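# Close all open drawers without disturbing the cabinets

## Task

Push every drawer that is open until it is fully closed, keep each cabinet in its original place, knock nothing over, and make sure the robot itself neither falls nor is left leaning.

## Robot and tools

ROBOT. A Dexmate Vega on three wheels: two steerable, driven front wheels and a passive rear caster. It has a Z-folding torso (torso_hip_rad, torso_knee_rad, torso_waist_rad), two seven-joint arms, each with a two-finger gripper, and a head with pan, tilt and camera tilt. Cameras are head_camera, left_wrist_camera and right_wrist_camera. In its start posture it is 0.70 m long and 0.63 m wide (0.91 m with folded arms), and its front edge sits 0.35 m ahead of the base origin. It starts in the stand preset (hip 0.469, knee 1.617, waist 1.048). Other presets: stand_high 0.78, 1.57, 0.44; lean_20 0.52, 1.05, 0.18; lean_45 0.52, 1.05, -0.26; low_lean_45 0, 0, -0.79. Chest forward lean equals knee minus hip minus waist. Nothing catches a tipping robot, and a fallen one stays down.

FRAMES. All positions are in metres. The base frame has its origin on the floor at the turning point, 0.185 m behind the front axle, with x forward, y left and z up. The odometry frame is the base frame as it was at the scene's start. The chest, left_hand and right_hand readings are in the base frame. A hand point lies between the fingers, 0.033 m back from the closed tips. Fingers run along the hand's z axis and close along its y axis, and the camera side (the back) faces -x.

move. Every argument except cameras belongs to one action. An action contains base and/or joints, optionally with speeds or min_time_s, or else target on its own. The parts start together and may finish at different times. Calling move with no action just reports the current state and images.
- base: an object holding exactly one key. These are offsets from where the base last measured itself. translate_m is metres, forward positive, -2 to 2. strafe_m is metres, left positive, -2 to 2 (heading can drift). rotate_rad is radians, counter-clockwise positive, -3.2 to 3.2. The front wheels first steer toward a new direction, taking about 0.5 s and up to 1.1 s. A base move is cut off after 14 s.
- joints: an object mapping joint names to absolute angles in radians. Examples: left_shoulder_pitch_rad -3.041 to 3.041 (positive swings the arm down; for the right arm negative does). left_elbow_rad -3.041 to 0.214 (negative bends). left_wrist_pitch_rad ±1.366 (positive tips the hand down; for the right, negative does). Grippers run 0 (shut) to 0.785. head_pan_rad ±2.792 with positive to the left. head_camera_tilt_rad -1.483 to 1.378 with positive down. torso_hip_rad 0 to 1.57, torso_knee_rad 0 to 3.141, torso_waist_rad ±1.57. The arm fold, keys in arm order: left 1, 0.5, -0.6, -2.5, 0, -0.9, 0; right -1, -0.5, 0.6, -2.5, 0, 0.9, 0.
- target: an absolute pose for a single hand. side is "left" or "right". x, y, z are base-frame metres from -3 to 3. pitch_deg runs -30 to 95 (90 points the fingers down, 0 is level). heading_deg is 0 for forward, counter-clockwise positive. roll_deg is optional, defaults to 0, and is clockwise seen from behind. Heading and roll range -360 to 360. line_only true demands a straight path or a refusal. Targets are checked only against the robot, never the scene. The arm moves in a straight line up to 45 cm when it can, otherwise along an arc that may swing wide. If the result says "short (part of ...)", send the identical target again.
- speeds: lowers top speeds for this action only. translate_m and strafe_m take 0.04 to 0.3 m/s; rotate_rad takes 0.1 to 0.6 rad/s.
- min_time_s: 0.1 to 8 s, the shortest duration allowed for each arm and head motion.
- cameras: a list of camera names, or "all". An empty list returns no images.

wait(seconds 0 to 10) lets the scene run and then reports. zoom_image(camera, region [x0,y0,x1,y1] in pixels, at most 504x504) enlarges part of the latest image. read_manual gives only licence text. finished_scene(scene) ends the scene permanently, so the drawers must stay shut afterwards.

RESULTS. "move" reads "done" or the worst status among the motions. base_status and joint_status can be done, off_target (stopped away from the target and possibly still pushing), contact_stop, time_out, not_followed or unfinished. A contact_stop or time_out on one joint halts its whole group (the torso, or one arm) and clears that group's targets. A hand status is reached (within 10 mm and 2°), short, or refused with a reason. "joint command not followed" or "pose unreachable" means a self-collision check blocked the arm. For the base, done means the wheels turned the commanded amount, even if they slipped. A time_out means the base was held back, and a count near 0.000 means it is blocked or a wheel could not steer. base_odometry counts wheel turns. turned_by_wheels and turned_by_imu give rotation since the last report, and the IMU also catches skids and shoves. base_tilt gives forward and right lean in degrees, with about 2° error. Also reported: joint torques, motor temperatures (a MOTOR HOT line appears at 65 °C, a fault at 80 °C) and on_its_own. A refused call cancels that reply's later move, wait and finished_scene calls. An invalid call does not.

CAUTIONS. The base keeps driving into furniture without stopping, so approach slowly and watch the images. Push drawers gently, with controlled arm moves; avoid slamming and avoid shoving the cabinets. The arms must never strike or press hard on each other. Joint commands do not stop an arm from hitting the torso, head or base. Fold the arms before going to low_lean_45. Unfolding arms at furniture can push the robot backward. Once a stop happens, move the arm off the obstacle before thinking further, because pressing heats the motors. Contact torque above the load limits (shoulders 142, upper arm roll and elbow 76, forearm and wrist 23.7 N m) triggers a 10 s torque fault. The robot keeps holding its last command while you think.

Each tool is called after ">>>" as name(argument=value, ...) on one line, values as JSON.

## Session

>>> move(joints={"head_pan_rad":0,"head_camera_tilt_rad":0.3})

>>> move(joints={"head_pan_rad":1.2,"head_camera_tilt_rad":0.3}, cameras=["head_camera"])

>>> move(joints={"head_pan_rad":2.6}, cameras=["head_camera"])

>>> move(joints={"head_pan_rad":-2.2}, cameras=["head_camera"])

>>> move(joints={"head_pan_rad":-1.1}, cameras=["head_camera"])

Scene clock: 0.83 s.
Joint torques (N m): left_arm=[5.5 1.48 0.04 -4.93 0.37 -2.17 -0.4] | right_arm=[-2.44 0.72 -0.8 -4.65 -0.07 1.81 0.24]
Motor temperatures (°C): left_arm=[27 30 30 30 34 38 35] | right_arm=[29 28 29 31 34 35 35]
move: done
base_odometry: x=+0.000 y=+0.000 heading=+0.000
turned_by_wheels: +0.000
turned_by_imu: +0.000
base_tilt: forward=+0.6 right=-0.1
base_status: not commanded
joint_positions: torso_hip_rad=+0.469 torso_knee_rad=+1.617 torso_waist_rad=+1.048 left_shoulder_pitch_rad=+2.211 left_shoulder_yaw_rad=-0.012 left_upper_arm_roll_rad=-0.018 left_elbow_rad=-1.096 left_forearm_roll_rad=+0.000 left_wrist_pitch_rad=-0.486 left_wrist_yaw_rad=+0.003 left_gripper_rad=+0.005 right_shoulder_pitch_rad=-2.205 right_shoulder_yaw_rad=+0.017 right_upper_arm_roll_rad=+0.000 right_elbow_rad=-1.113 right_forearm_roll_rad=+0.002 right_wrist_pitch_rad=+0.507 right_wrist_yaw_rad=+0.015 right_gripper_rad=+0.005 head_pan_rad=+0.000 head_tilt_rad=+0.000 head_camera_tilt_rad=+0.300
joint_status: all done
chest: x=-0.0111 y=+0.0000 z=+1.4155 quat_wxyz=(+0.999, +0.000, +0.050, +0.000) (m; base frame)
left_hand: x=+0.1837 y=+0.2377 z=+0.5981 quat_wxyz=(+0.408, -0.010, +0.913, +0.007) pitch_deg=+41.8 heading_deg=+1.6 roll_deg=+0.4 back=up (m; base frame)
right_hand: x=+0.2035 y=-0.2175 z=+0.6125 quat_wxyz=(+0.429, +0.006, +0.903, +0.010) pitch_deg=+39.2 heading_deg=+1.0 roll_deg=+1.7 back=up (m; base frame)
pictures: head_camera, left_wrist_camera, right_wrist_camera
Images, in order (width x height): head_camera 896x560, left_wrist_camera 672x420, right_wrist_camera 672x420.

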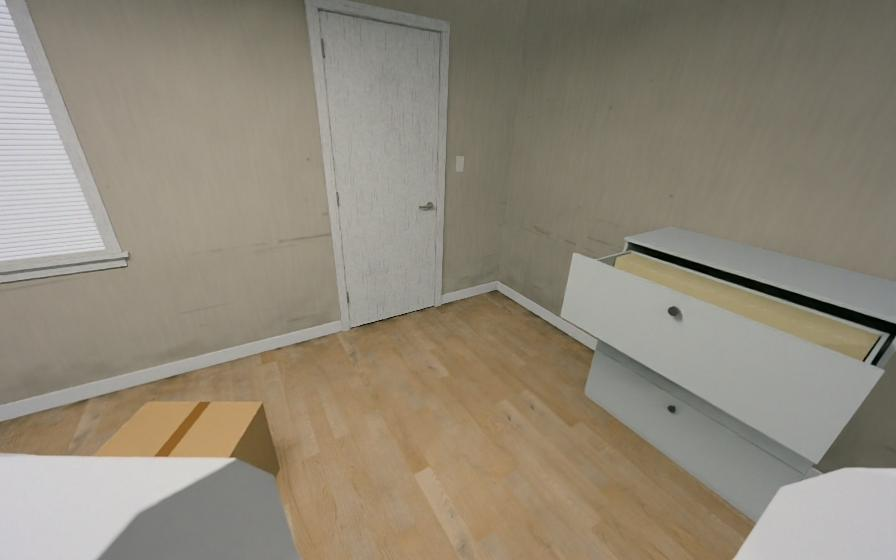

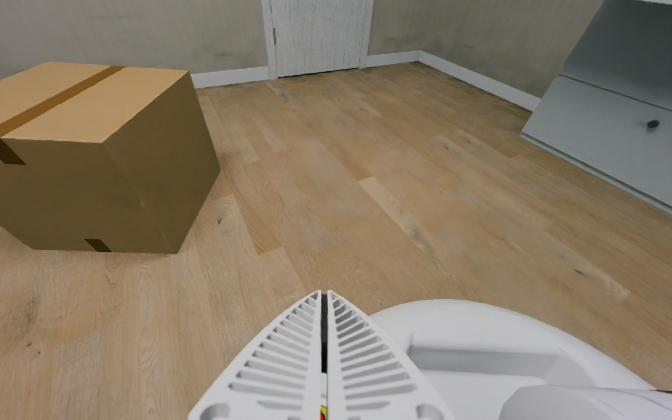

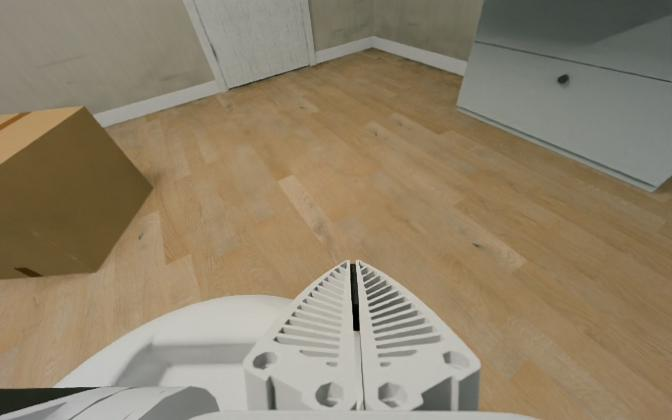

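Scene clock: 2.30 s.
Joint torques (N m): left_arm=[6.95 -0.94 1.6 -7.13 -0.2 -1.43 0.06] | right_arm=[-2.33 0.54 -0.66 -3.85 -0.12 2.01 0.18]
Motor temperatures (°C): left_arm=[27 30 30 30 34 38 35] | right_arm=[29 28 29 31 34 35 35]
move: done
base_odometry: x=+0.000 y=+0.000 heading=+0.000
turned_by_wheels: +0.000
turned_by_imu: +0.000
base_tilt: forward=+0.6 right=+0.0
base_status: not commanded
joint_positions: torso_hip_rad=+0.469 torso_knee_rad=+1.617 torso_waist_rad=+1.048 left_shoulder_pitch_rad=+2.211 left_shoulder_yaw_rad=-0.012 left_upper_arm_roll_rad=-0.018 left_elbow_rad=-1.096 left_forearm_roll_rad=+0.000 left_wrist_pitch_rad=-0.486 left_wrist_yaw_rad=+0.003 left_gripper_rad=+0.005 right_shoulder_pitch_rad=-2.205 right_shoulder_yaw_rad=+0.017 right_upper_arm_roll_rad=+0.000 right_elbow_rad=-1.113 right_forearm_roll_rad=+0.002 right_wrist_pitch_rad=+0.507 right_wrist_yaw_rad=+0.015 right_gripper_rad=+0.005 head_pan_rad=+1.200 head_tilt_rad=+0.000 head_camera_tilt_rad=+0.300
joint_status: all done
chest: x=-0.0111 y=+0.0000 z=+1.4155 quat_wxyz=(+0.999, +0.000, +0.050, +0.000) (m; base frame)
left_hand: x=+0.1837 y=+0.2377 z=+0.5981 quat_wxyz=(+0.408, -0.010, +0.913, +0.007) pitch_deg=+41.8 heading_deg=+1.6 roll_deg=+0.4 back=up (m; base frame)
right_hand: x=+0.2035 y=-0.2175 z=+0.6125 quat_wxyz=(+0.429, +0.006, +0.903, +0.010) pitch_deg=+39.2 heading_deg=+1.0 roll_deg=+1.7 back=up (m; base frame)
pictures: head_camera
Images, in order (width x height): head_camera 896x560.

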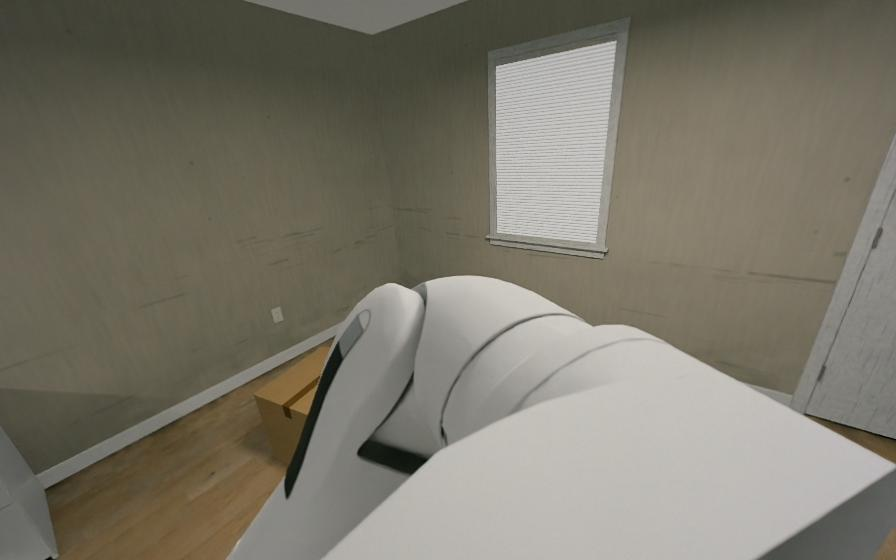

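Scene clock: 3.90 s.
Joint torques (N m): left_arm=[6.08 0.84 -1.4 -6.75 -0.08 -2.99 -0.01] | right_arm=[-3.25 1.54 -0.93 -3.82 0.03 1.89 0.07]
Motor temperatures (°C): left_arm=[27 30 30 30 34 38 35] | right_arm=[29 28 29 31 34 35 35]
move: done
base_odometry: x=+0.000 y=+0.000 heading=+0.000
turned_by_wheels: +0.000
turned_by_imu: +0.000
base_tilt: forward=+0.7 right=+0.0
base_status: not commanded
joint_positions: torso_hip_rad=+0.469 torso_knee_rad=+1.617 torso_waist_rad=+1.048 left_shoulder_pitch_rad=+2.211 left_shoulder_yaw_rad=-0.012 left_upper_arm_roll_rad=-0.018 left_elbow_rad=-1.096 left_forearm_roll_rad=+0.000 left_wrist_pitch_rad=-0.486 left_wrist_yaw_rad=+0.003 left_gripper_rad=+0.005 right_shoulder_pitch_rad=-2.205 right_shoulder_yaw_rad=+0.017 right_upper_arm_roll_rad=+0.000 right_elbow_rad=-1.113 right_forearm_roll_rad=+0.002 right_wrist_pitch_rad=+0.507 right_wrist_yaw_rad=+0.015 right_gripper_rad=+0.005 head_pan_rad=+2.600 head_tilt_rad=+0.000 head_camera_tilt_rad=+0.300
joint_status: all done
chest: x=-0.0111 y=+0.0000 z=+1.4155 quat_wxyz=(+0.999, +0.000, +0.050, +0.000) (m; base frame)
left_hand: x=+0.1837 y=+0.2377 z=+0.5981 quat_wxyz=(+0.408, -0.010, +0.913, +0.007) pitch_deg=+41.8 heading_deg=+1.6 roll_deg=+0.4 back=up (m; base frame)
right_hand: x=+0.2035 y=-0.2175 z=+0.6125 quat_wxyz=(+0.429, +0.006, +0.903, +0.010) pitch_deg=+39.2 heading_deg=+1.0 roll_deg=+1.7 back=up (m; base frame)
pictures: head_camera
Images, in order (width x height): head_camera 896x560.

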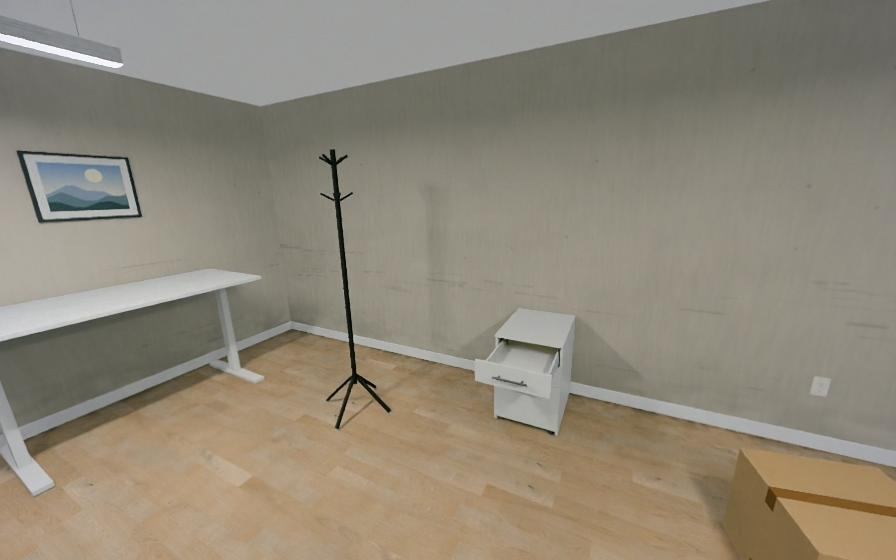

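Scene clock: 7.77 s.
Joint torques (N m): left_arm=[4.01 -2.88 1.87 -5.73 0.28 -2.41 -0.02] | right_arm=[-1.94 -0.2 -0.94 -3.67 -0.06 1.79 0.22]
Motor temperatures (°C): left_arm=[28 30 30 30 34 38 35] | right_arm=[29 28 29 31 34 35 35]
move: done
base_odometry: x=+0.000 y=+0.000 heading=+0.000
turned_by_wheels: +0.000
turned_by_imu: +0.001
base_tilt: forward=+0.6 right=+0.0
base_status: not commanded
joint_positions: torso_hip_rad=+0.469 torso_knee_rad=+1.617 torso_waist_rad=+1.048 left_shoulder_pitch_rad=+2.211 left_shoulder_yaw_rad=-0.012 left_upper_arm_roll_rad=-0.018 left_elbow_rad=-1.096 left_forearm_roll_rad=+0.000 left_wrist_pitch_rad=-0.486 left_wrist_yaw_rad=+0.003 left_gripper_rad=+0.005 right_shoulder_pitch_rad=-2.205 right_shoulder_yaw_rad=+0.017 right_upper_arm_roll_rad=+0.000 right_elbow_rad=-1.113 right_forearm_roll_rad=+0.002 right_wrist_pitch_rad=+0.507 right_wrist_yaw_rad=+0.015 right_gripper_rad=+0.005 head_pan_rad=-2.200 head_tilt_rad=+0.000 head_camera_tilt_rad=+0.300
joint_status: all done
chest: x=-0.0111 y=+0.0000 z=+1.4155 quat_wxyz=(+0.999, +0.000, +0.050, +0.000) (m; base frame)
left_hand: x=+0.1837 y=+0.2377 z=+0.5981 quat_wxyz=(+0.408, -0.010, +0.913, +0.007) pitch_deg=+41.8 heading_deg=+1.6 roll_deg=+0.4 back=up (m; base frame)
right_hand: x=+0.2035 y=-0.2175 z=+0.6125 quat_wxyz=(+0.429, +0.006, +0.903, +0.010) pitch_deg=+39.2 heading_deg=+1.0 roll_deg=+1.7 back=up (m; base frame)
pictures: head_camera
Images, in order (width x height): head_camera 896x560.

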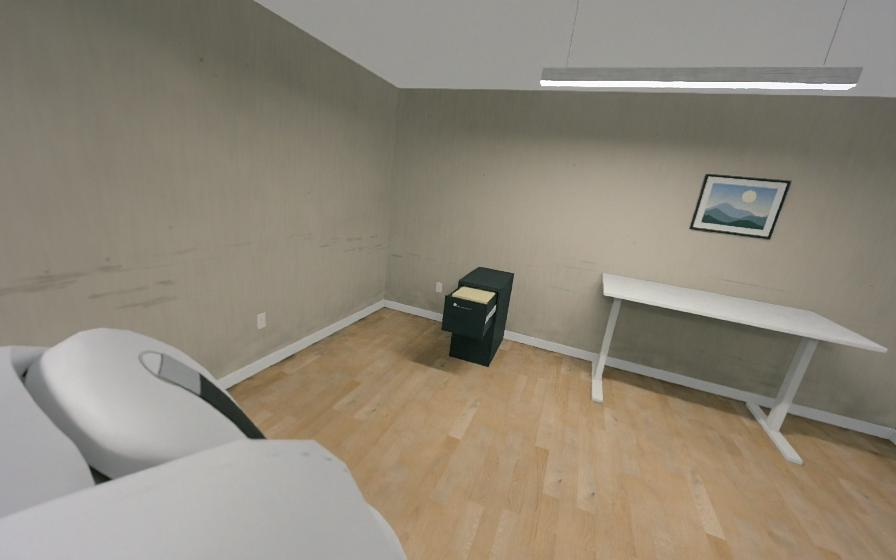

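Scene clock: 9.17 s.
Joint torques (N m): left_arm=[6.51 0.21 -2.14 -4.39 0.21 -1.67 -0.13] | right_arm=[-3.21 0.6 -0.68 -4.21 -0.01 2.03 0.05]
Motor temperatures (°C): left_arm=[28 30 30 30 34 38 35] | right_arm=[29 28 29 31 34 35 35]
move: done
base_odometry: x=+0.000 y=+0.000 heading=+0.000
turned_by_wheels: +0.000
turned_by_imu: +0.000
base_tilt: forward=+0.6 right=-0.1
base_status: not commanded
joint_positions: torso_hip_rad=+0.469 torso_knee_rad=+1.617 torso_waist_rad=+1.048 left_shoulder_pitch_rad=+2.211 left_shoulder_yaw_rad=-0.012 left_upper_arm_roll_rad=-0.018 left_elbow_rad=-1.096 left_forearm_roll_rad=+0.000 left_wrist_pitch_rad=-0.486 left_wrist_yaw_rad=+0.003 left_gripper_rad=+0.005 right_shoulder_pitch_rad=-2.205 right_shoulder_yaw_rad=+0.017 right_upper_arm_roll_rad=+0.000 right_elbow_rad=-1.113 right_forearm_roll_rad=+0.002 right_wrist_pitch_rad=+0.507 right_wrist_yaw_rad=+0.015 right_gripper_rad=+0.005 head_pan_rad=-1.100 head_tilt_rad=+0.000 head_camera_tilt_rad=+0.300
joint_status: all done
chest: x=-0.0111 y=+0.0000 z=+1.4155 quat_wxyz=(+0.999, +0.000, +0.050, +0.000) (m; base frame)
left_hand: x=+0.1837 y=+0.2377 z=+0.5981 quat_wxyz=(+0.408, -0.010, +0.913, +0.007) pitch_deg=+41.8 heading_deg=+1.6 roll_deg=+0.4 back=up (m; base frame)
right_hand: x=+0.2035 y=-0.2175 z=+0.6125 quat_wxyz=(+0.429, +0.006, +0.903, +0.010) pitch_deg=+39.2 heading_deg=+1.0 roll_deg=+1.7 back=up (m; base frame)
pictures: head_camera
Images, in order (width x height): head_camera 896x560.

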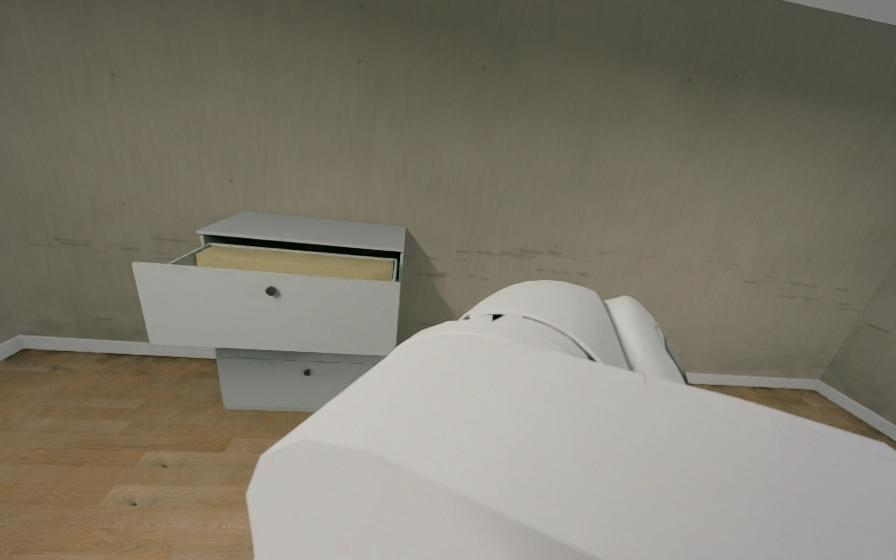

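>>> move(base={"translate_m":1.0}, joints={"head_pan_rad":0,"left_shoulder_pitch_rad":1.6,"left_elbow_rad":-1.9,"right_shoulder_pitch_rad":-1.6,"right_elbow_rad":-1.9}, cameras=[])

>>> move(base={"rotate_rad":-1.15}, joints={"head_camera_tilt_rad":0.5}, cameras=["head_camera","left_wrist_camera"])

Scene clock: 34.07 s.
Joint torques (N m): left_arm=[-12.29 -1.64 0 -15.59 -0.72 -1.51 -0.07] | right_arm=[16.88 0.25 -0.87 -12.85 -0.02 1.69 0.16]
Motor temperatures (°C): left_arm=[28 30 30 31 34 38 35] | right_arm=[30 28 29 31 34 35 35]
move: done
base_odometry: x=+1.000 y=+0.003 heading=+0.000
turned_by_wheels: +0.000
turned_by_imu: +0.003
base_tilt: forward=+0.7 right=+0.0
base_status: done
joint_positions: torso_hip_rad=+0.469 torso_knee_rad=+1.617 torso_waist_rad=+1.048 left_shoulder_pitch_rad=+1.602 left_shoulder_yaw_rad=-0.012 left_upper_arm_roll_rad=-0.018 left_elbow_rad=-1.898 left_forearm_roll_rad=+0.000 left_wrist_pitch_rad=-0.486 left_wrist_yaw_rad=+0.003 left_gripper_rad=+0.005 right_shoulder_pitch_rad=-1.602 right_shoulder_yaw_rad=+0.017 right_upper_arm_roll_rad=+0.000 right_elbow_rad=-1.898 right_forearm_roll_rad=+0.002 right_wrist_pitch_rad=+0.507 right_wrist_yaw_rad=+0.015 right_gripper_rad=+0.005 head_pan_rad=+0.000 head_tilt_rad=+0.000 head_camera_tilt_rad=+0.300
joint_status: all done
chest: x=-0.0110 y=+0.0000 z=+1.4155 quat_wxyz=(+0.999, +0.000, +0.050, +0.000) (m; base frame)
left_hand: x=+0.6010 y=+0.2422 z=+1.3648 quat_wxyz=(+0.903, -0.010, +0.430, +0.007) pitch_deg=-39.1 heading_deg=+1.8 roll_deg=-0.8 back=up (m; base frame)
right_hand: x=+0.5954 y=-0.2260 z=+1.3718 quat_wxyz=(+0.907, +0.002, +0.420, +0.006) pitch_deg=-40.3 heading_deg=+0.1 roll_deg=+0.7 back=up (m; base frame)
pictures: none
No camera images: "cameras" was empty.

Scene clock: 37.53 s.
Joint torques (N m): left_arm=[-13.14 1.19 -2.54 -13.87 -0.09 -1.18 -0.03] | right_arm=[15.87 0.61 -0.61 -12.31 -0.06 2.34 0.14]
Motor temperatures (°C): left_arm=[28 30 30 31 34 38 35] | right_arm=[30 28 29 32 34 35 35]
move: done
base_odometry: x=+1.001 y=+0.003 heading=-1.151
turned_by_wheels: -1.152
turned_by_imu: -1.127
base_tilt: forward=+0.7 right=-0.2
base_status: done
joint_positions: torso_hip_rad=+0.469 torso_knee_rad=+1.617 torso_waist_rad=+1.048 left_shoulder_pitch_rad=+1.600 left_shoulder_yaw_rad=-0.012 left_upper_arm_roll_rad=-0.018 left_elbow_rad=-1.900 left_forearm_roll_rad=+0.000 left_wrist_pitch_rad=-0.486 left_wrist_yaw_rad=+0.003 left_gripper_rad=+0.005 right_shoulder_pitch_rad=-1.600 right_shoulder_yaw_rad=+0.017 right_upper_arm_roll_rad=+0.000 right_elbow_rad=-1.900 right_forearm_roll_rad=+0.002 right_wrist_pitch_rad=+0.507 right_wrist_yaw_rad=+0.015 right_gripper_rad=+0.005 head_pan_rad=+0.000 head_tilt_rad=+0.000 head_camera_tilt_rad=+0.500
joint_status: all done
chest: x=-0.0110 y=+0.0000 z=+1.4155 quat_wxyz=(+0.999, +0.000, +0.050, +0.000) (m; base frame)
left_hand: x=+0.6005 y=+0.2422 z=+1.3668 quat_wxyz=(+0.903, -0.010, +0.428, +0.007) pitch_deg=-39.3 heading_deg=+1.8 roll_deg=-0.8 back=up (m; base frame)
right_hand: x=+0.5950 y=-0.2260 z=+1.3736 quat_wxyz=(+0.908, +0.002, +0.419, +0.006) pitch_deg=-40.5 heading_deg=+0.1 roll_deg=+0.7 back=up (m; base frame)
pictures: head_camera, left_wrist_camera
Images, in order (width x height): head_camera 896x560, left_wrist_camera 672x420.

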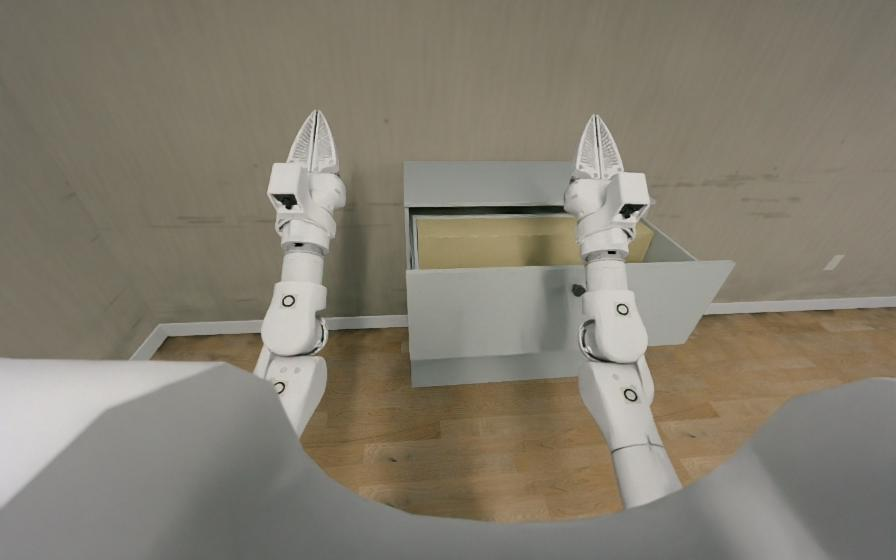

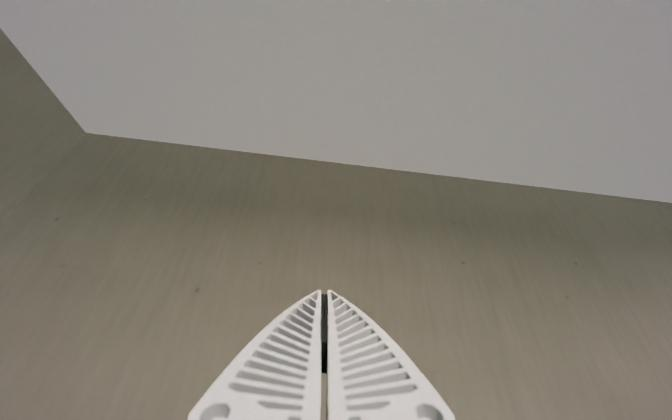

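>>> move(base={"rotate_rad":0.055}, cameras=[])

>>> move(base={"strafe_m":-0.17}, cameras=[])

>>> move(target={"side":"right","x":0.68,"y":-0.22,"z":0.8,"pitch_deg":15,"heading_deg":0})

Scene clock: 49.23 s.
Joint torques (N m): left_arm=[-12.34 -0.51 2.7 -13.66 0.71 -1.62 0.01] | right_arm=[15.86 0.71 -0.69 -12.26 0.05 1.99 0.19]
Motor temperatures (°C): left_arm=[28 30 30 31 34 38 35] | right_arm=[30 28 29 32 34 35 35]
move: done
base_odometry: x=+1.001 y=+0.003 heading=-1.096
turned_by_wheels: +0.055
turned_by_imu: +0.054
base_tilt: forward=+0.7 right=-0.1
base_status: done
joint_positions: torso_hip_rad=+0.469 torso_knee_rad=+1.617 torso_waist_rad=+1.048 left_shoulder_pitch_rad=+1.600 left_shoulder_yaw_rad=-0.012 left_upper_arm_roll_rad=-0.018 left_elbow_rad=-1.900 left_forearm_roll_rad=+0.000 left_wrist_pitch_rad=-0.486 left_wrist_yaw_rad=+0.003 left_gripper_rad=+0.005 right_shoulder_pitch_rad=-1.600 right_shoulder_yaw_rad=+0.017 right_upper_arm_roll_rad=+0.000 right_elbow_rad=-1.900 right_forearm_roll_rad=+0.002 right_wrist_pitch_rad=+0.507 right_wrist_yaw_rad=+0.015 right_gripper_rad=+0.005 head_pan_rad=+0.000 head_tilt_rad=+0.000 head_camera_tilt_rad=+0.500
joint_status: not commanded
chest: x=-0.0110 y=+0.0000 z=+1.4155 quat_wxyz=(+0.999, +0.000, +0.050, +0.000) (m; base frame)
left_hand: x=+0.6005 y=+0.2422 z=+1.3669 quat_wxyz=(+0.903, -0.010, +0.428, +0.007) pitch_deg=-39.3 heading_deg=+1.8 roll_deg=-0.8 back=up (m; base frame)
right_hand: x=+0.5950 y=-0.2260 z=+1.3736 quat_wxyz=(+0.908, +0.002, +0.419, +0.006) pitch_deg=-40.5 heading_deg=+0.1 roll_deg=+0.7 back=up (m; base frame)
pictures: none
No camera images: "cameras" was empty.

Scene clock: 52.27 s.
Joint torques (N m): left_arm=[-11.01 0.38 -0.89 -14.68 -0.37 -2.46 0.06] | right_arm=[15.55 0.54 -0.84 -12.53 -0.07 2.03 0.11]
Motor temperatures (°C): left_arm=[28 30 30 31 34 38 35] | right_arm=[30 28 29 32 34 35 35]
move: done
base_odometry: x=+0.851 y=-0.074 heading=-1.099
turned_by_wheels: -0.002
turned_by_imu: -0.001
base_tilt: forward=+0.6 right=+0.0
base_status: done
joint_positions: torso_hip_rad=+0.469 torso_knee_rad=+1.617 torso_waist_rad=+1.048 left_shoulder_pitch_rad=+1.600 left_shoulder_yaw_rad=-0.012 left_upper_arm_roll_rad=-0.018 left_elbow_rad=-1.900 left_forearm_roll_rad=+0.000 left_wrist_pitch_rad=-0.486 left_wrist_yaw_rad=+0.003 left_gripper_rad=+0.005 right_shoulder_pitch_rad=-1.600 right_shoulder_yaw_rad=+0.017 right_upper_arm_roll_rad=+0.000 right_elbow_rad=-1.900 right_forearm_roll_rad=+0.002 right_wrist_pitch_rad=+0.507 right_wrist_yaw_rad=+0.015 right_gripper_rad=+0.005 head_pan_rad=+0.000 head_tilt_rad=+0.000 head_camera_tilt_rad=+0.500
joint_status: not commanded
chest: x=-0.0110 y=+0.0000 z=+1.4155 quat_wxyz=(+0.999, +0.000, +0.050, +0.000) (m; base frame)
left_hand: x=+0.6005 y=+0.2422 z=+1.3669 quat_wxyz=(+0.904, -0.010, +0.428, +0.007) pitch_deg=-39.3 heading_deg=+1.8 roll_deg=-0.8 back=up (m; base frame)
right_hand: x=+0.5950 y=-0.2260 z=+1.3736 quat_wxyz=(+0.908, +0.002, +0.419, +0.006) pitch_deg=-40.5 heading_deg=+0.1 roll_deg=+0.7 back=up (m; base frame)
pictures: none
No camera images: "cameras" was empty.

Scene clock: 65.43 s.
Joint torques (N m): left_arm=[-10.84 -0.33 -0.67 -16.01 0.02 -2.33 -0.2] | right_arm=[-18.06 0.02 -1.35 16.39 0.32 -8.52 0.41]
Motor temperatures (°C): left_arm=[28 30 30 31 34 38 35] | right_arm=[31 28 29 34 34 49 35]
move: short
TORQUE FAULT: right_wrist_pitch_rad reached its load limit. The right arm stopped for 10 seconds, dropped its targets and accepts commands again: back off and push less far. Before the stop ended, the hold on right_wrist_pitch_rad was turned back by 1.6 degrees, the way its load pushed it. The stop added 9.5 s to the call and to motion_time.
base_odometry: x=+0.851 y=-0.074 heading=-1.099
turned_by_wheels: +0.000
turned_by_imu: +0.002
base_tilt: forward=+0.6 right=+0.0
base_status: not commanded
joint_positions: torso_hip_rad=+0.469 torso_knee_rad=+1.617 torso_waist_rad=+1.048 left_shoulder_pitch_rad=+1.600 left_shoulder_yaw_rad=-0.012 left_upper_arm_roll_rad=-0.018 left_elbow_rad=-1.900 left_forearm_roll_rad=+0.000 left_wrist_pitch_rad=-0.486 left_wrist_yaw_rad=+0.003 left_gripper_rad=+0.005 right_shoulder_pitch_rad=-1.405 right_shoulder_yaw_rad=+0.018 right_upper_arm_roll_rad=+0.003 right_elbow_rad=-1.130 right_forearm_roll_rad=-0.013 right_wrist_pitch_rad=+0.503 right_wrist_yaw_rad=-0.003 right_gripper_rad=+0.005 head_pan_rad=+0.000 head_tilt_rad=+0.000 head_camera_tilt_rad=+0.500
joint_status: not commanded
chest: x=-0.0121 y=+0.0000 z=+1.4155 quat_wxyz=(+0.999, +0.000, +0.049, +0.000) (m; base frame)
left_hand: x=+0.5995 y=+0.2422 z=+1.3677 quat_wxyz=(+0.904, -0.010, +0.428, +0.007) pitch_deg=-39.3 heading_deg=+1.8 roll_deg=-0.9 back=up (m; base frame)
right_hand: x=+0.7158 y=-0.2225 z=+1.0203 quat_wxyz=(+0.751, +0.002, +0.660, +0.002) pitch_deg=-7.4 heading_deg=+0.0 roll_deg=+0.4 back=up (m; base frame)
right_hand_status: short (checked arc [a long move], planned for 4.1 s): torque_fault, 223 mm and 22.4 deg off.
pictures: head_camera, left_wrist_camera, right_wrist_camera
Images, in order (width x height): head_camera 896x560, left_wrist_camera 672x420, right_wrist_camera 672x420.

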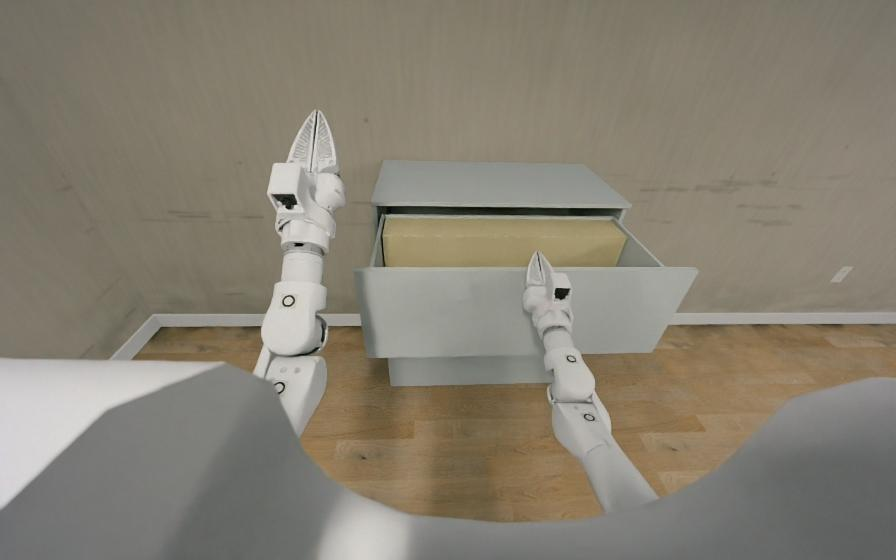

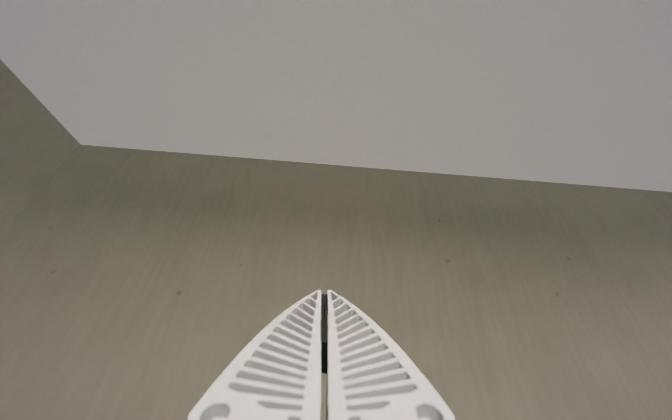

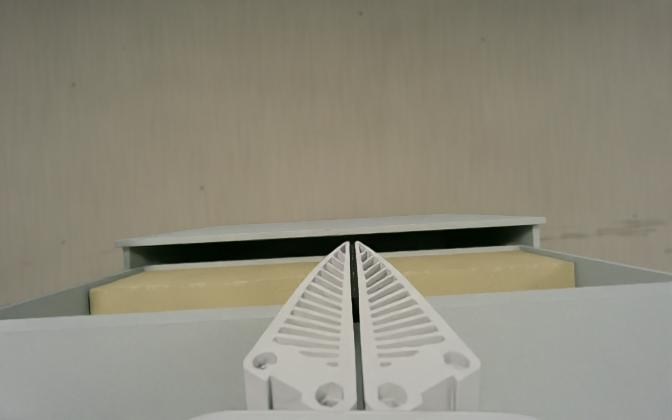

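>>> move(target={"side":"right","x":0.70,"y":-0.2225,"z":1.10,"pitch_deg":-15,"heading_deg":0}, cameras=[])

>>> move(base={"translate_m":-0.35}, cameras=["head_camera"])

>>> move(target={"side":"right","x":0.68,"y":-0.22,"z":0.8,"pitch_deg":15,"heading_deg":0})

Scene clock: 75.03 s.
Joint torques (N m): left_arm=[-9.89 1.07 -0.13 -15.08 0.53 -1.91 0.15] | right_arm=[6.22 -0.87 -4.79 -12.55 -0.5 2.53 -0.24]
Motor temperatures (°C): left_arm=[28 30 30 32 34 38 35] | right_arm=[31 28 29 34 34 47 35]
move: done
base_odometry: x=+0.851 y=-0.074 heading=-1.099
turned_by_wheels: +0.000
turned_by_imu: +0.001
base_tilt: forward=+0.6 right=+0.0
base_status: not commanded
joint_positions: torso_hip_rad=+0.469 torso_knee_rad=+1.617 torso_waist_rad=+1.048 left_shoulder_pitch_rad=+1.600 left_shoulder_yaw_rad=-0.012 left_upper_arm_roll_rad=-0.018 left_elbow_rad=-1.900 left_forearm_roll_rad=+0.000 left_wrist_pitch_rad=-0.486 left_wrist_yaw_rad=+0.003 left_gripper_rad=+0.005 right_shoulder_pitch_rad=-1.468 right_shoulder_yaw_rad=+0.018 right_upper_arm_roll_rad=+0.000 right_elbow_rad=-1.317 right_forearm_roll_rad=-0.019 right_wrist_pitch_rad=+0.507 right_wrist_yaw_rad=-0.005 right_gripper_rad=+0.005 head_pan_rad=+0.000 head_tilt_rad=+0.000 head_camera_tilt_rad=+0.500
joint_status: not commanded
chest: x=-0.0113 y=+0.0000 z=+1.4155 quat_wxyz=(+0.999, +0.000, +0.050, +0.000) (m; base frame)
left_hand: x=+0.6003 y=+0.2422 z=+1.3670 quat_wxyz=(+0.904, -0.010, +0.428, +0.007) pitch_deg=-39.3 heading_deg=+1.8 roll_deg=-0.8 back=up (m; base frame)
right_hand: x=+0.7012 y=-0.2227 z=+1.0964 quat_wxyz=(+0.792, +0.000, +0.611, +0.000) pitch_deg=-14.7 heading_deg=+0.0 roll_deg=+0.0 back=up (m; base frame)
right_hand_status: reached (straight line, planned for 0.9 s): 4 mm and 0.3 deg off.
pictures: none
No camera images: "cameras" was empty.

Scene clock: 78.53 s.
Joint torques (N m): left_arm=[-10.47 -0.39 -0.97 -13.74 -1.03 -1.46 0.08] | right_arm=[5.66 -1.39 -4.54 -11.8 -0.5 3.03 -0.03]
Motor temperatures (°C): left_arm=[28 30 30 32 34 38 35] | right_arm=[31 28 29 34 34 46 35]
move: done
base_odometry: x=+0.690 y=+0.237 heading=-1.098
turned_by_wheels: +0.001
turned_by_imu: +0.001
base_tilt: forward=+0.6 right=-0.1
base_status: done
joint_positions: torso_hip_rad=+0.469 torso_knee_rad=+1.617 torso_waist_rad=+1.048 left_shoulder_pitch_rad=+1.600 left_shoulder_yaw_rad=-0.012 left_upper_arm_roll_rad=-0.018 left_elbow_rad=-1.900 left_forearm_roll_rad=+0.000 left_wrist_pitch_rad=-0.486 left_wrist_yaw_rad=+0.003 left_gripper_rad=+0.005 right_shoulder_pitch_rad=-1.470 right_shoulder_yaw_rad=+0.018 right_upper_arm_roll_rad=+0.000 right_elbow_rad=-1.323 right_forearm_roll_rad=-0.019 right_wrist_pitch_rad=+0.507 right_wrist_yaw_rad=-0.005 right_gripper_rad=+0.005 head_pan_rad=+0.000 head_tilt_rad=+0.000 head_camera_tilt_rad=+0.500
joint_status: not commanded
chest: x=-0.0111 y=+0.0000 z=+1.4155 quat_wxyz=(+0.999, +0.000, +0.050, +0.000) (m; base frame)
left_hand: x=+0.6004 y=+0.2422 z=+1.3669 quat_wxyz=(+0.904, -0.010, +0.428, +0.007) pitch_deg=-39.3 heading_deg=+1.8 roll_deg=-0.8 back=up (m; base frame)
right_hand: x=+0.7007 y=-0.2227 z=+1.0988 quat_wxyz=(+0.793, +0.000, +0.609, +0.000) pitch_deg=-14.9 heading_deg=+0.0 roll_deg=+0.0 back=up (m; base frame)
pictures: head_camera
Images, in order (width x height): head_camera 896x560.

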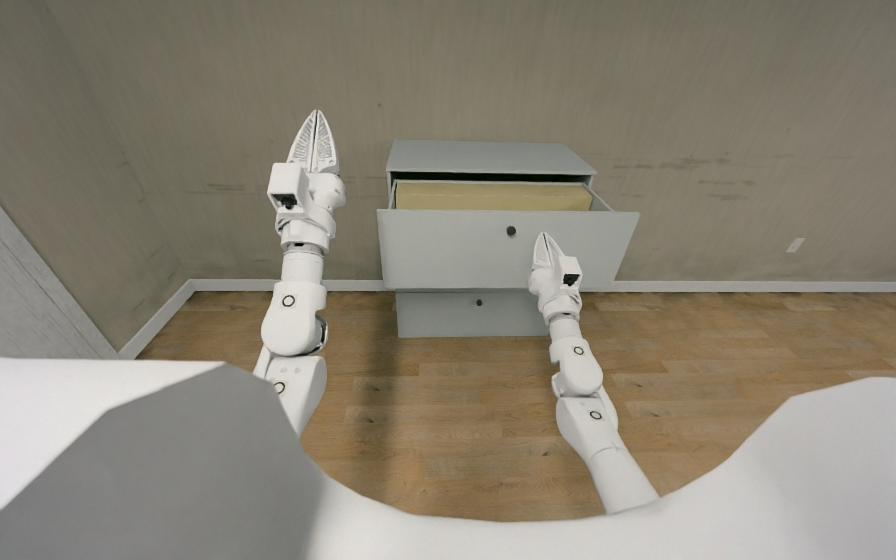

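Scene clock: 82.47 s.
Joint torques (N m): left_arm=[-11.47 0.06 -0.32 -15.01 -0.01 -1.18 0.26] | right_arm=[19.83 -1.58 3.19 -7.12 0.23 2.77 -0.2]
Motor temperatures (°C): left_arm=[28 30 30 32 34 38 35] | right_arm=[31 28 29 33 34 45 35]
move: done
base_odometry: x=+0.690 y=+0.237 heading=-1.098
turned_by_wheels: +0.000
turned_by_imu: +0.001
base_tilt: forward=+0.6 right=-0.1
base_status: not commanded
joint_positions: torso_hip_rad=+0.469 torso_knee_rad=+1.617 torso_waist_rad=+1.048 left_shoulder_pitch_rad=+1.600 left_shoulder_yaw_rad=-0.012 left_upper_arm_roll_rad=-0.018 left_elbow_rad=-1.900 left_forearm_roll_rad=+0.000 left_wrist_pitch_rad=-0.486 left_wrist_yaw_rad=+0.003 left_gripper_rad=+0.005 right_shoulder_pitch_rad=-1.299 right_shoulder_yaw_rad=+0.018 right_upper_arm_roll_rad=+0.003 right_elbow_rad=-0.686 right_forearm_roll_rad=-0.020 right_wrist_pitch_rad=+0.453 right_wrist_yaw_rad=-0.013 right_gripper_rad=+0.005 head_pan_rad=+0.000 head_tilt_rad=+0.000 head_camera_tilt_rad=+0.500
joint_status: not commanded
chest: x=-0.0111 y=+0.0000 z=+1.4155 quat_wxyz=(+0.999, +0.000, +0.050, +0.000) (m; base frame)
left_hand: x=+0.6004 y=+0.2422 z=+1.3669 quat_wxyz=(+0.904, -0.010, +0.428, +0.007) pitch_deg=-39.3 heading_deg=+1.8 roll_deg=-0.8 back=up (m; base frame)
right_hand: x=+0.6800 y=-0.2197 z=+0.8010 quat_wxyz=(+0.610, +0.000, +0.793, +0.000) pitch_deg=+14.9 heading_deg=+0.0 roll_deg=+0.0 back=up (m; base frame)
right_hand_status: reached (straight line, planned for 2.3 s): 1 mm and 0.1 deg off.
pictures: head_camera, left_wrist_camera, right_wrist_camera
Images, in order (width x height): head_camera 896x560, left_wrist_camera 672x420, right_wrist_camera 672x420.

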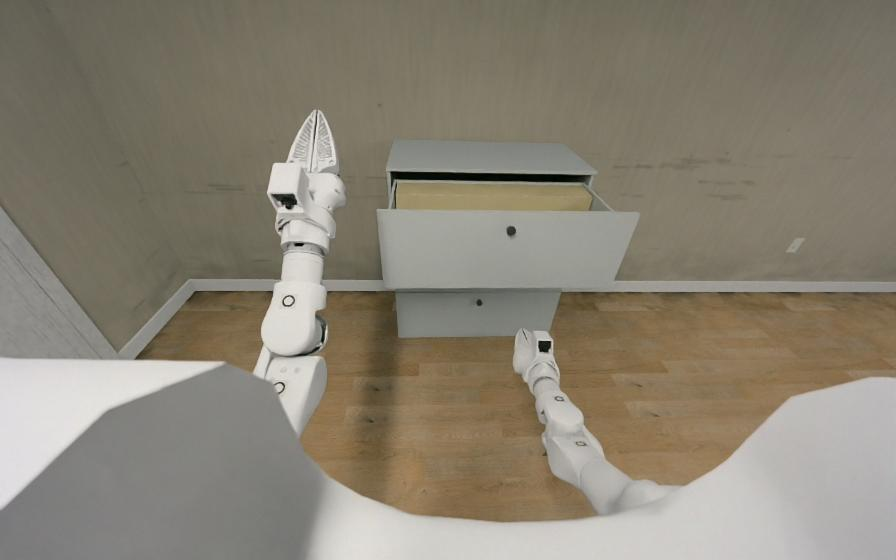

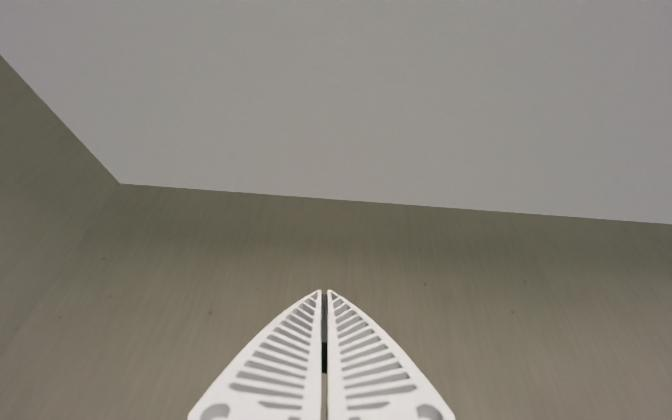

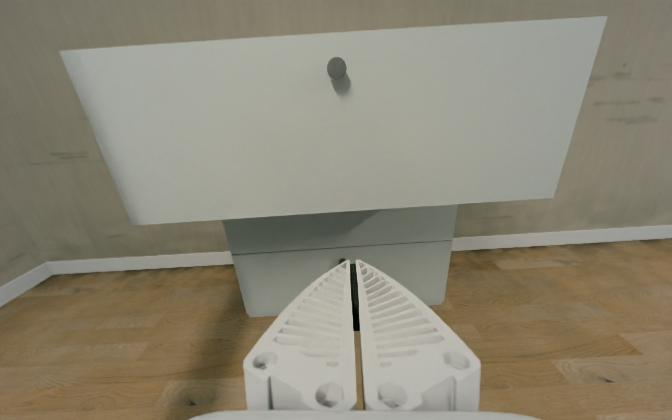

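>>> move(base={"translate_m":0.84}, speeds={"translate_m":0.11}, cameras=["head_camera","right_wrist_camera"])

Scene clock: 98.07 s.
Joint torques (N m): left_arm=[-9.14 0.75 1.59 -14.61 0.05 -2.5 0.14] | right_arm=[95.35 -21.75 20.48 -59.14 10.21 18.11 -19.18]
Motor temperatures (°C): left_arm=[28 30 30 32 34 38 35] | right_arm=[36 28 30 37 35 47 37]
move: done
base_odometry: x=+1.075 y=-0.510 heading=-1.099
turned_by_wheels: +0.000
turned_by_imu: -0.089
base_tilt: forward=+0.6 right=-0.2
base_status: done
joint_positions: torso_hip_rad=+0.470 torso_knee_rad=+1.616 torso_waist_rad=+1.047 left_shoulder_pitch_rad=+1.600 left_shoulder_yaw_rad=-0.012 left_upper_arm_roll_rad=-0.018 left_elbow_rad=-1.900 left_forearm_roll_rad=+0.000 left_wrist_pitch_rad=-0.486 left_wrist_yaw_rad=+0.003 left_gripper_rad=+0.005 right_shoulder_pitch_rad=-1.301 right_shoulder_yaw_rad=+0.019 right_upper_arm_roll_rad=+0.002 right_elbow_rad=-0.676 right_forearm_roll_rad=-0.022 right_wrist_pitch_rad=+0.448 right_wrist_yaw_rad=-0.009 right_gripper_rad=+0.005 head_pan_rad=+0.000 head_tilt_rad=+0.000 head_camera_tilt_rad=+0.500
joint_status: not commanded
chest: x=-0.0121 y=+0.0000 z=+1.4156 quat_wxyz=(+0.999, +0.000, +0.050, +0.000) (m; base frame)
left_hand: x=+0.5994 y=+0.2422 z=+1.3675 quat_wxyz=(+0.904, -0.010, +0.428, +0.007) pitch_deg=-39.3 heading_deg=+1.8 roll_deg=-0.9 back=up (m; base frame)
right_hand: x=+0.6744 y=-0.2164 z=+0.7925 quat_wxyz=(+0.603, -0.003, +0.798, +0.002) pitch_deg=+15.8 heading_deg=+0.4 roll_deg=+0.0 back=up (m; base frame)
pictures: head_camera, right_wrist_camera
Images, in order (width x height): head_camera 896x560, right_wrist_camera 672x420.

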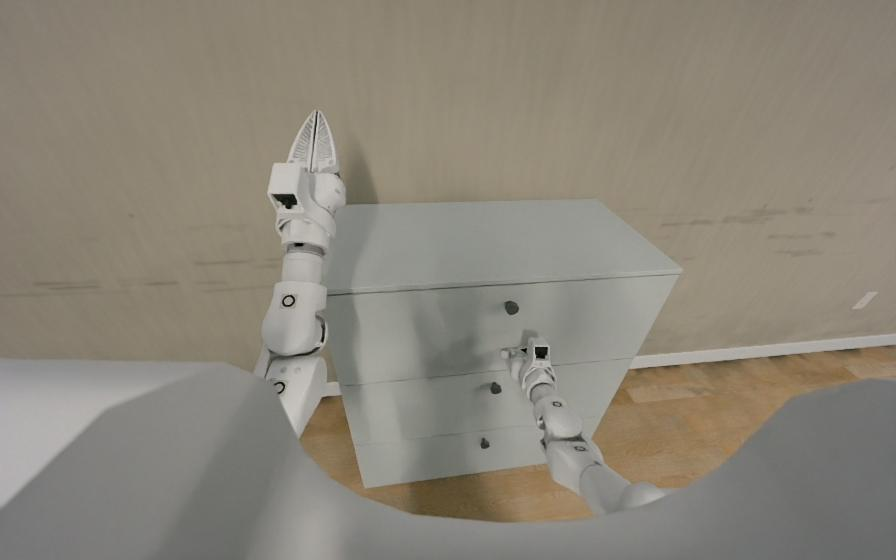

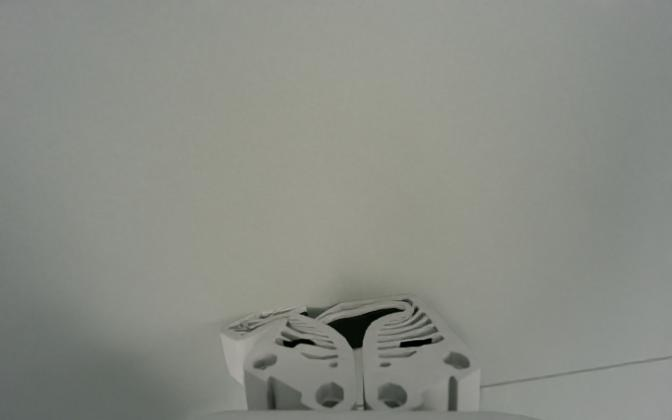

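>>> move(base={"translate_m":-0.35}, speeds={"translate_m":0.2}, cameras=["head_camera","right_wrist_camera"])

Scene clock: 103.83 s.
Joint torques (N m): left_arm=[-11.92 2.63 1.9 -14.51 0.06 -2.39 0.47] | right_arm=[18.12 -0.57 2.93 -10.19 0.38 3.41 0.04]
Motor temperatures (°C): left_arm=[28 30 30 32 34 38 35] | right_arm=[41 28 30 40 35 50 39]
move: done
base_odometry: x=+0.915 y=-0.198 heading=-1.099
turned_by_wheels: +0.000
turned_by_imu: +0.000
base_tilt: forward=+0.6 right=-0.1
base_status: done
joint_positions: torso_hip_rad=+0.469 torso_knee_rad=+1.617 torso_waist_rad=+1.048 left_shoulder_pitch_rad=+1.600 left_shoulder_yaw_rad=-0.012 left_upper_arm_roll_rad=-0.018 left_elbow_rad=-1.900 left_forearm_roll_rad=+0.000 left_wrist_pitch_rad=-0.486 left_wrist_yaw_rad=+0.003 left_gripper_rad=+0.005 right_shoulder_pitch_rad=-1.296 right_shoulder_yaw_rad=+0.018 right_upper_arm_roll_rad=+0.003 right_elbow_rad=-0.679 right_forearm_roll_rad=-0.020 right_wrist_pitch_rad=+0.454 right_wrist_yaw_rad=-0.013 right_gripper_rad=+0.005 head_pan_rad=+0.000 head_tilt_rad=+0.000 head_camera_tilt_rad=+0.500
joint_status: not commanded
chest: x=-0.0111 y=+0.0000 z=+1.4155 quat_wxyz=(+0.999, +0.000, +0.050, +0.000) (m; base frame)
left_hand: x=+0.6004 y=+0.2422 z=+1.3669 quat_wxyz=(+0.904, -0.010, +0.428, +0.007) pitch_deg=-39.3 heading_deg=+1.8 roll_deg=-0.9 back=up (m; base frame)
right_hand: x=+0.6795 y=-0.2197 z=+0.7993 quat_wxyz=(+0.608, +0.000, +0.794, +0.000) pitch_deg=+15.1 heading_deg=+0.0 roll_deg=+0.0 back=up (m; base frame)
pictures: head_camera, right_wrist_camera
Images, in order (width x height): head_camera 896x560, right_wrist_camera 672x420.

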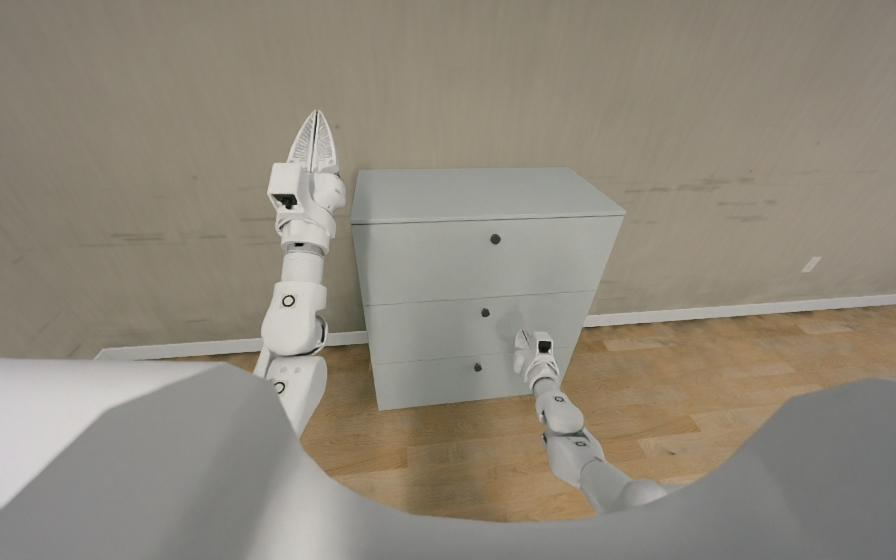

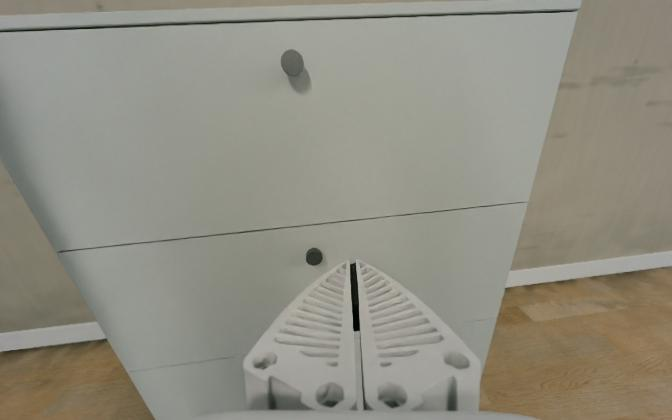

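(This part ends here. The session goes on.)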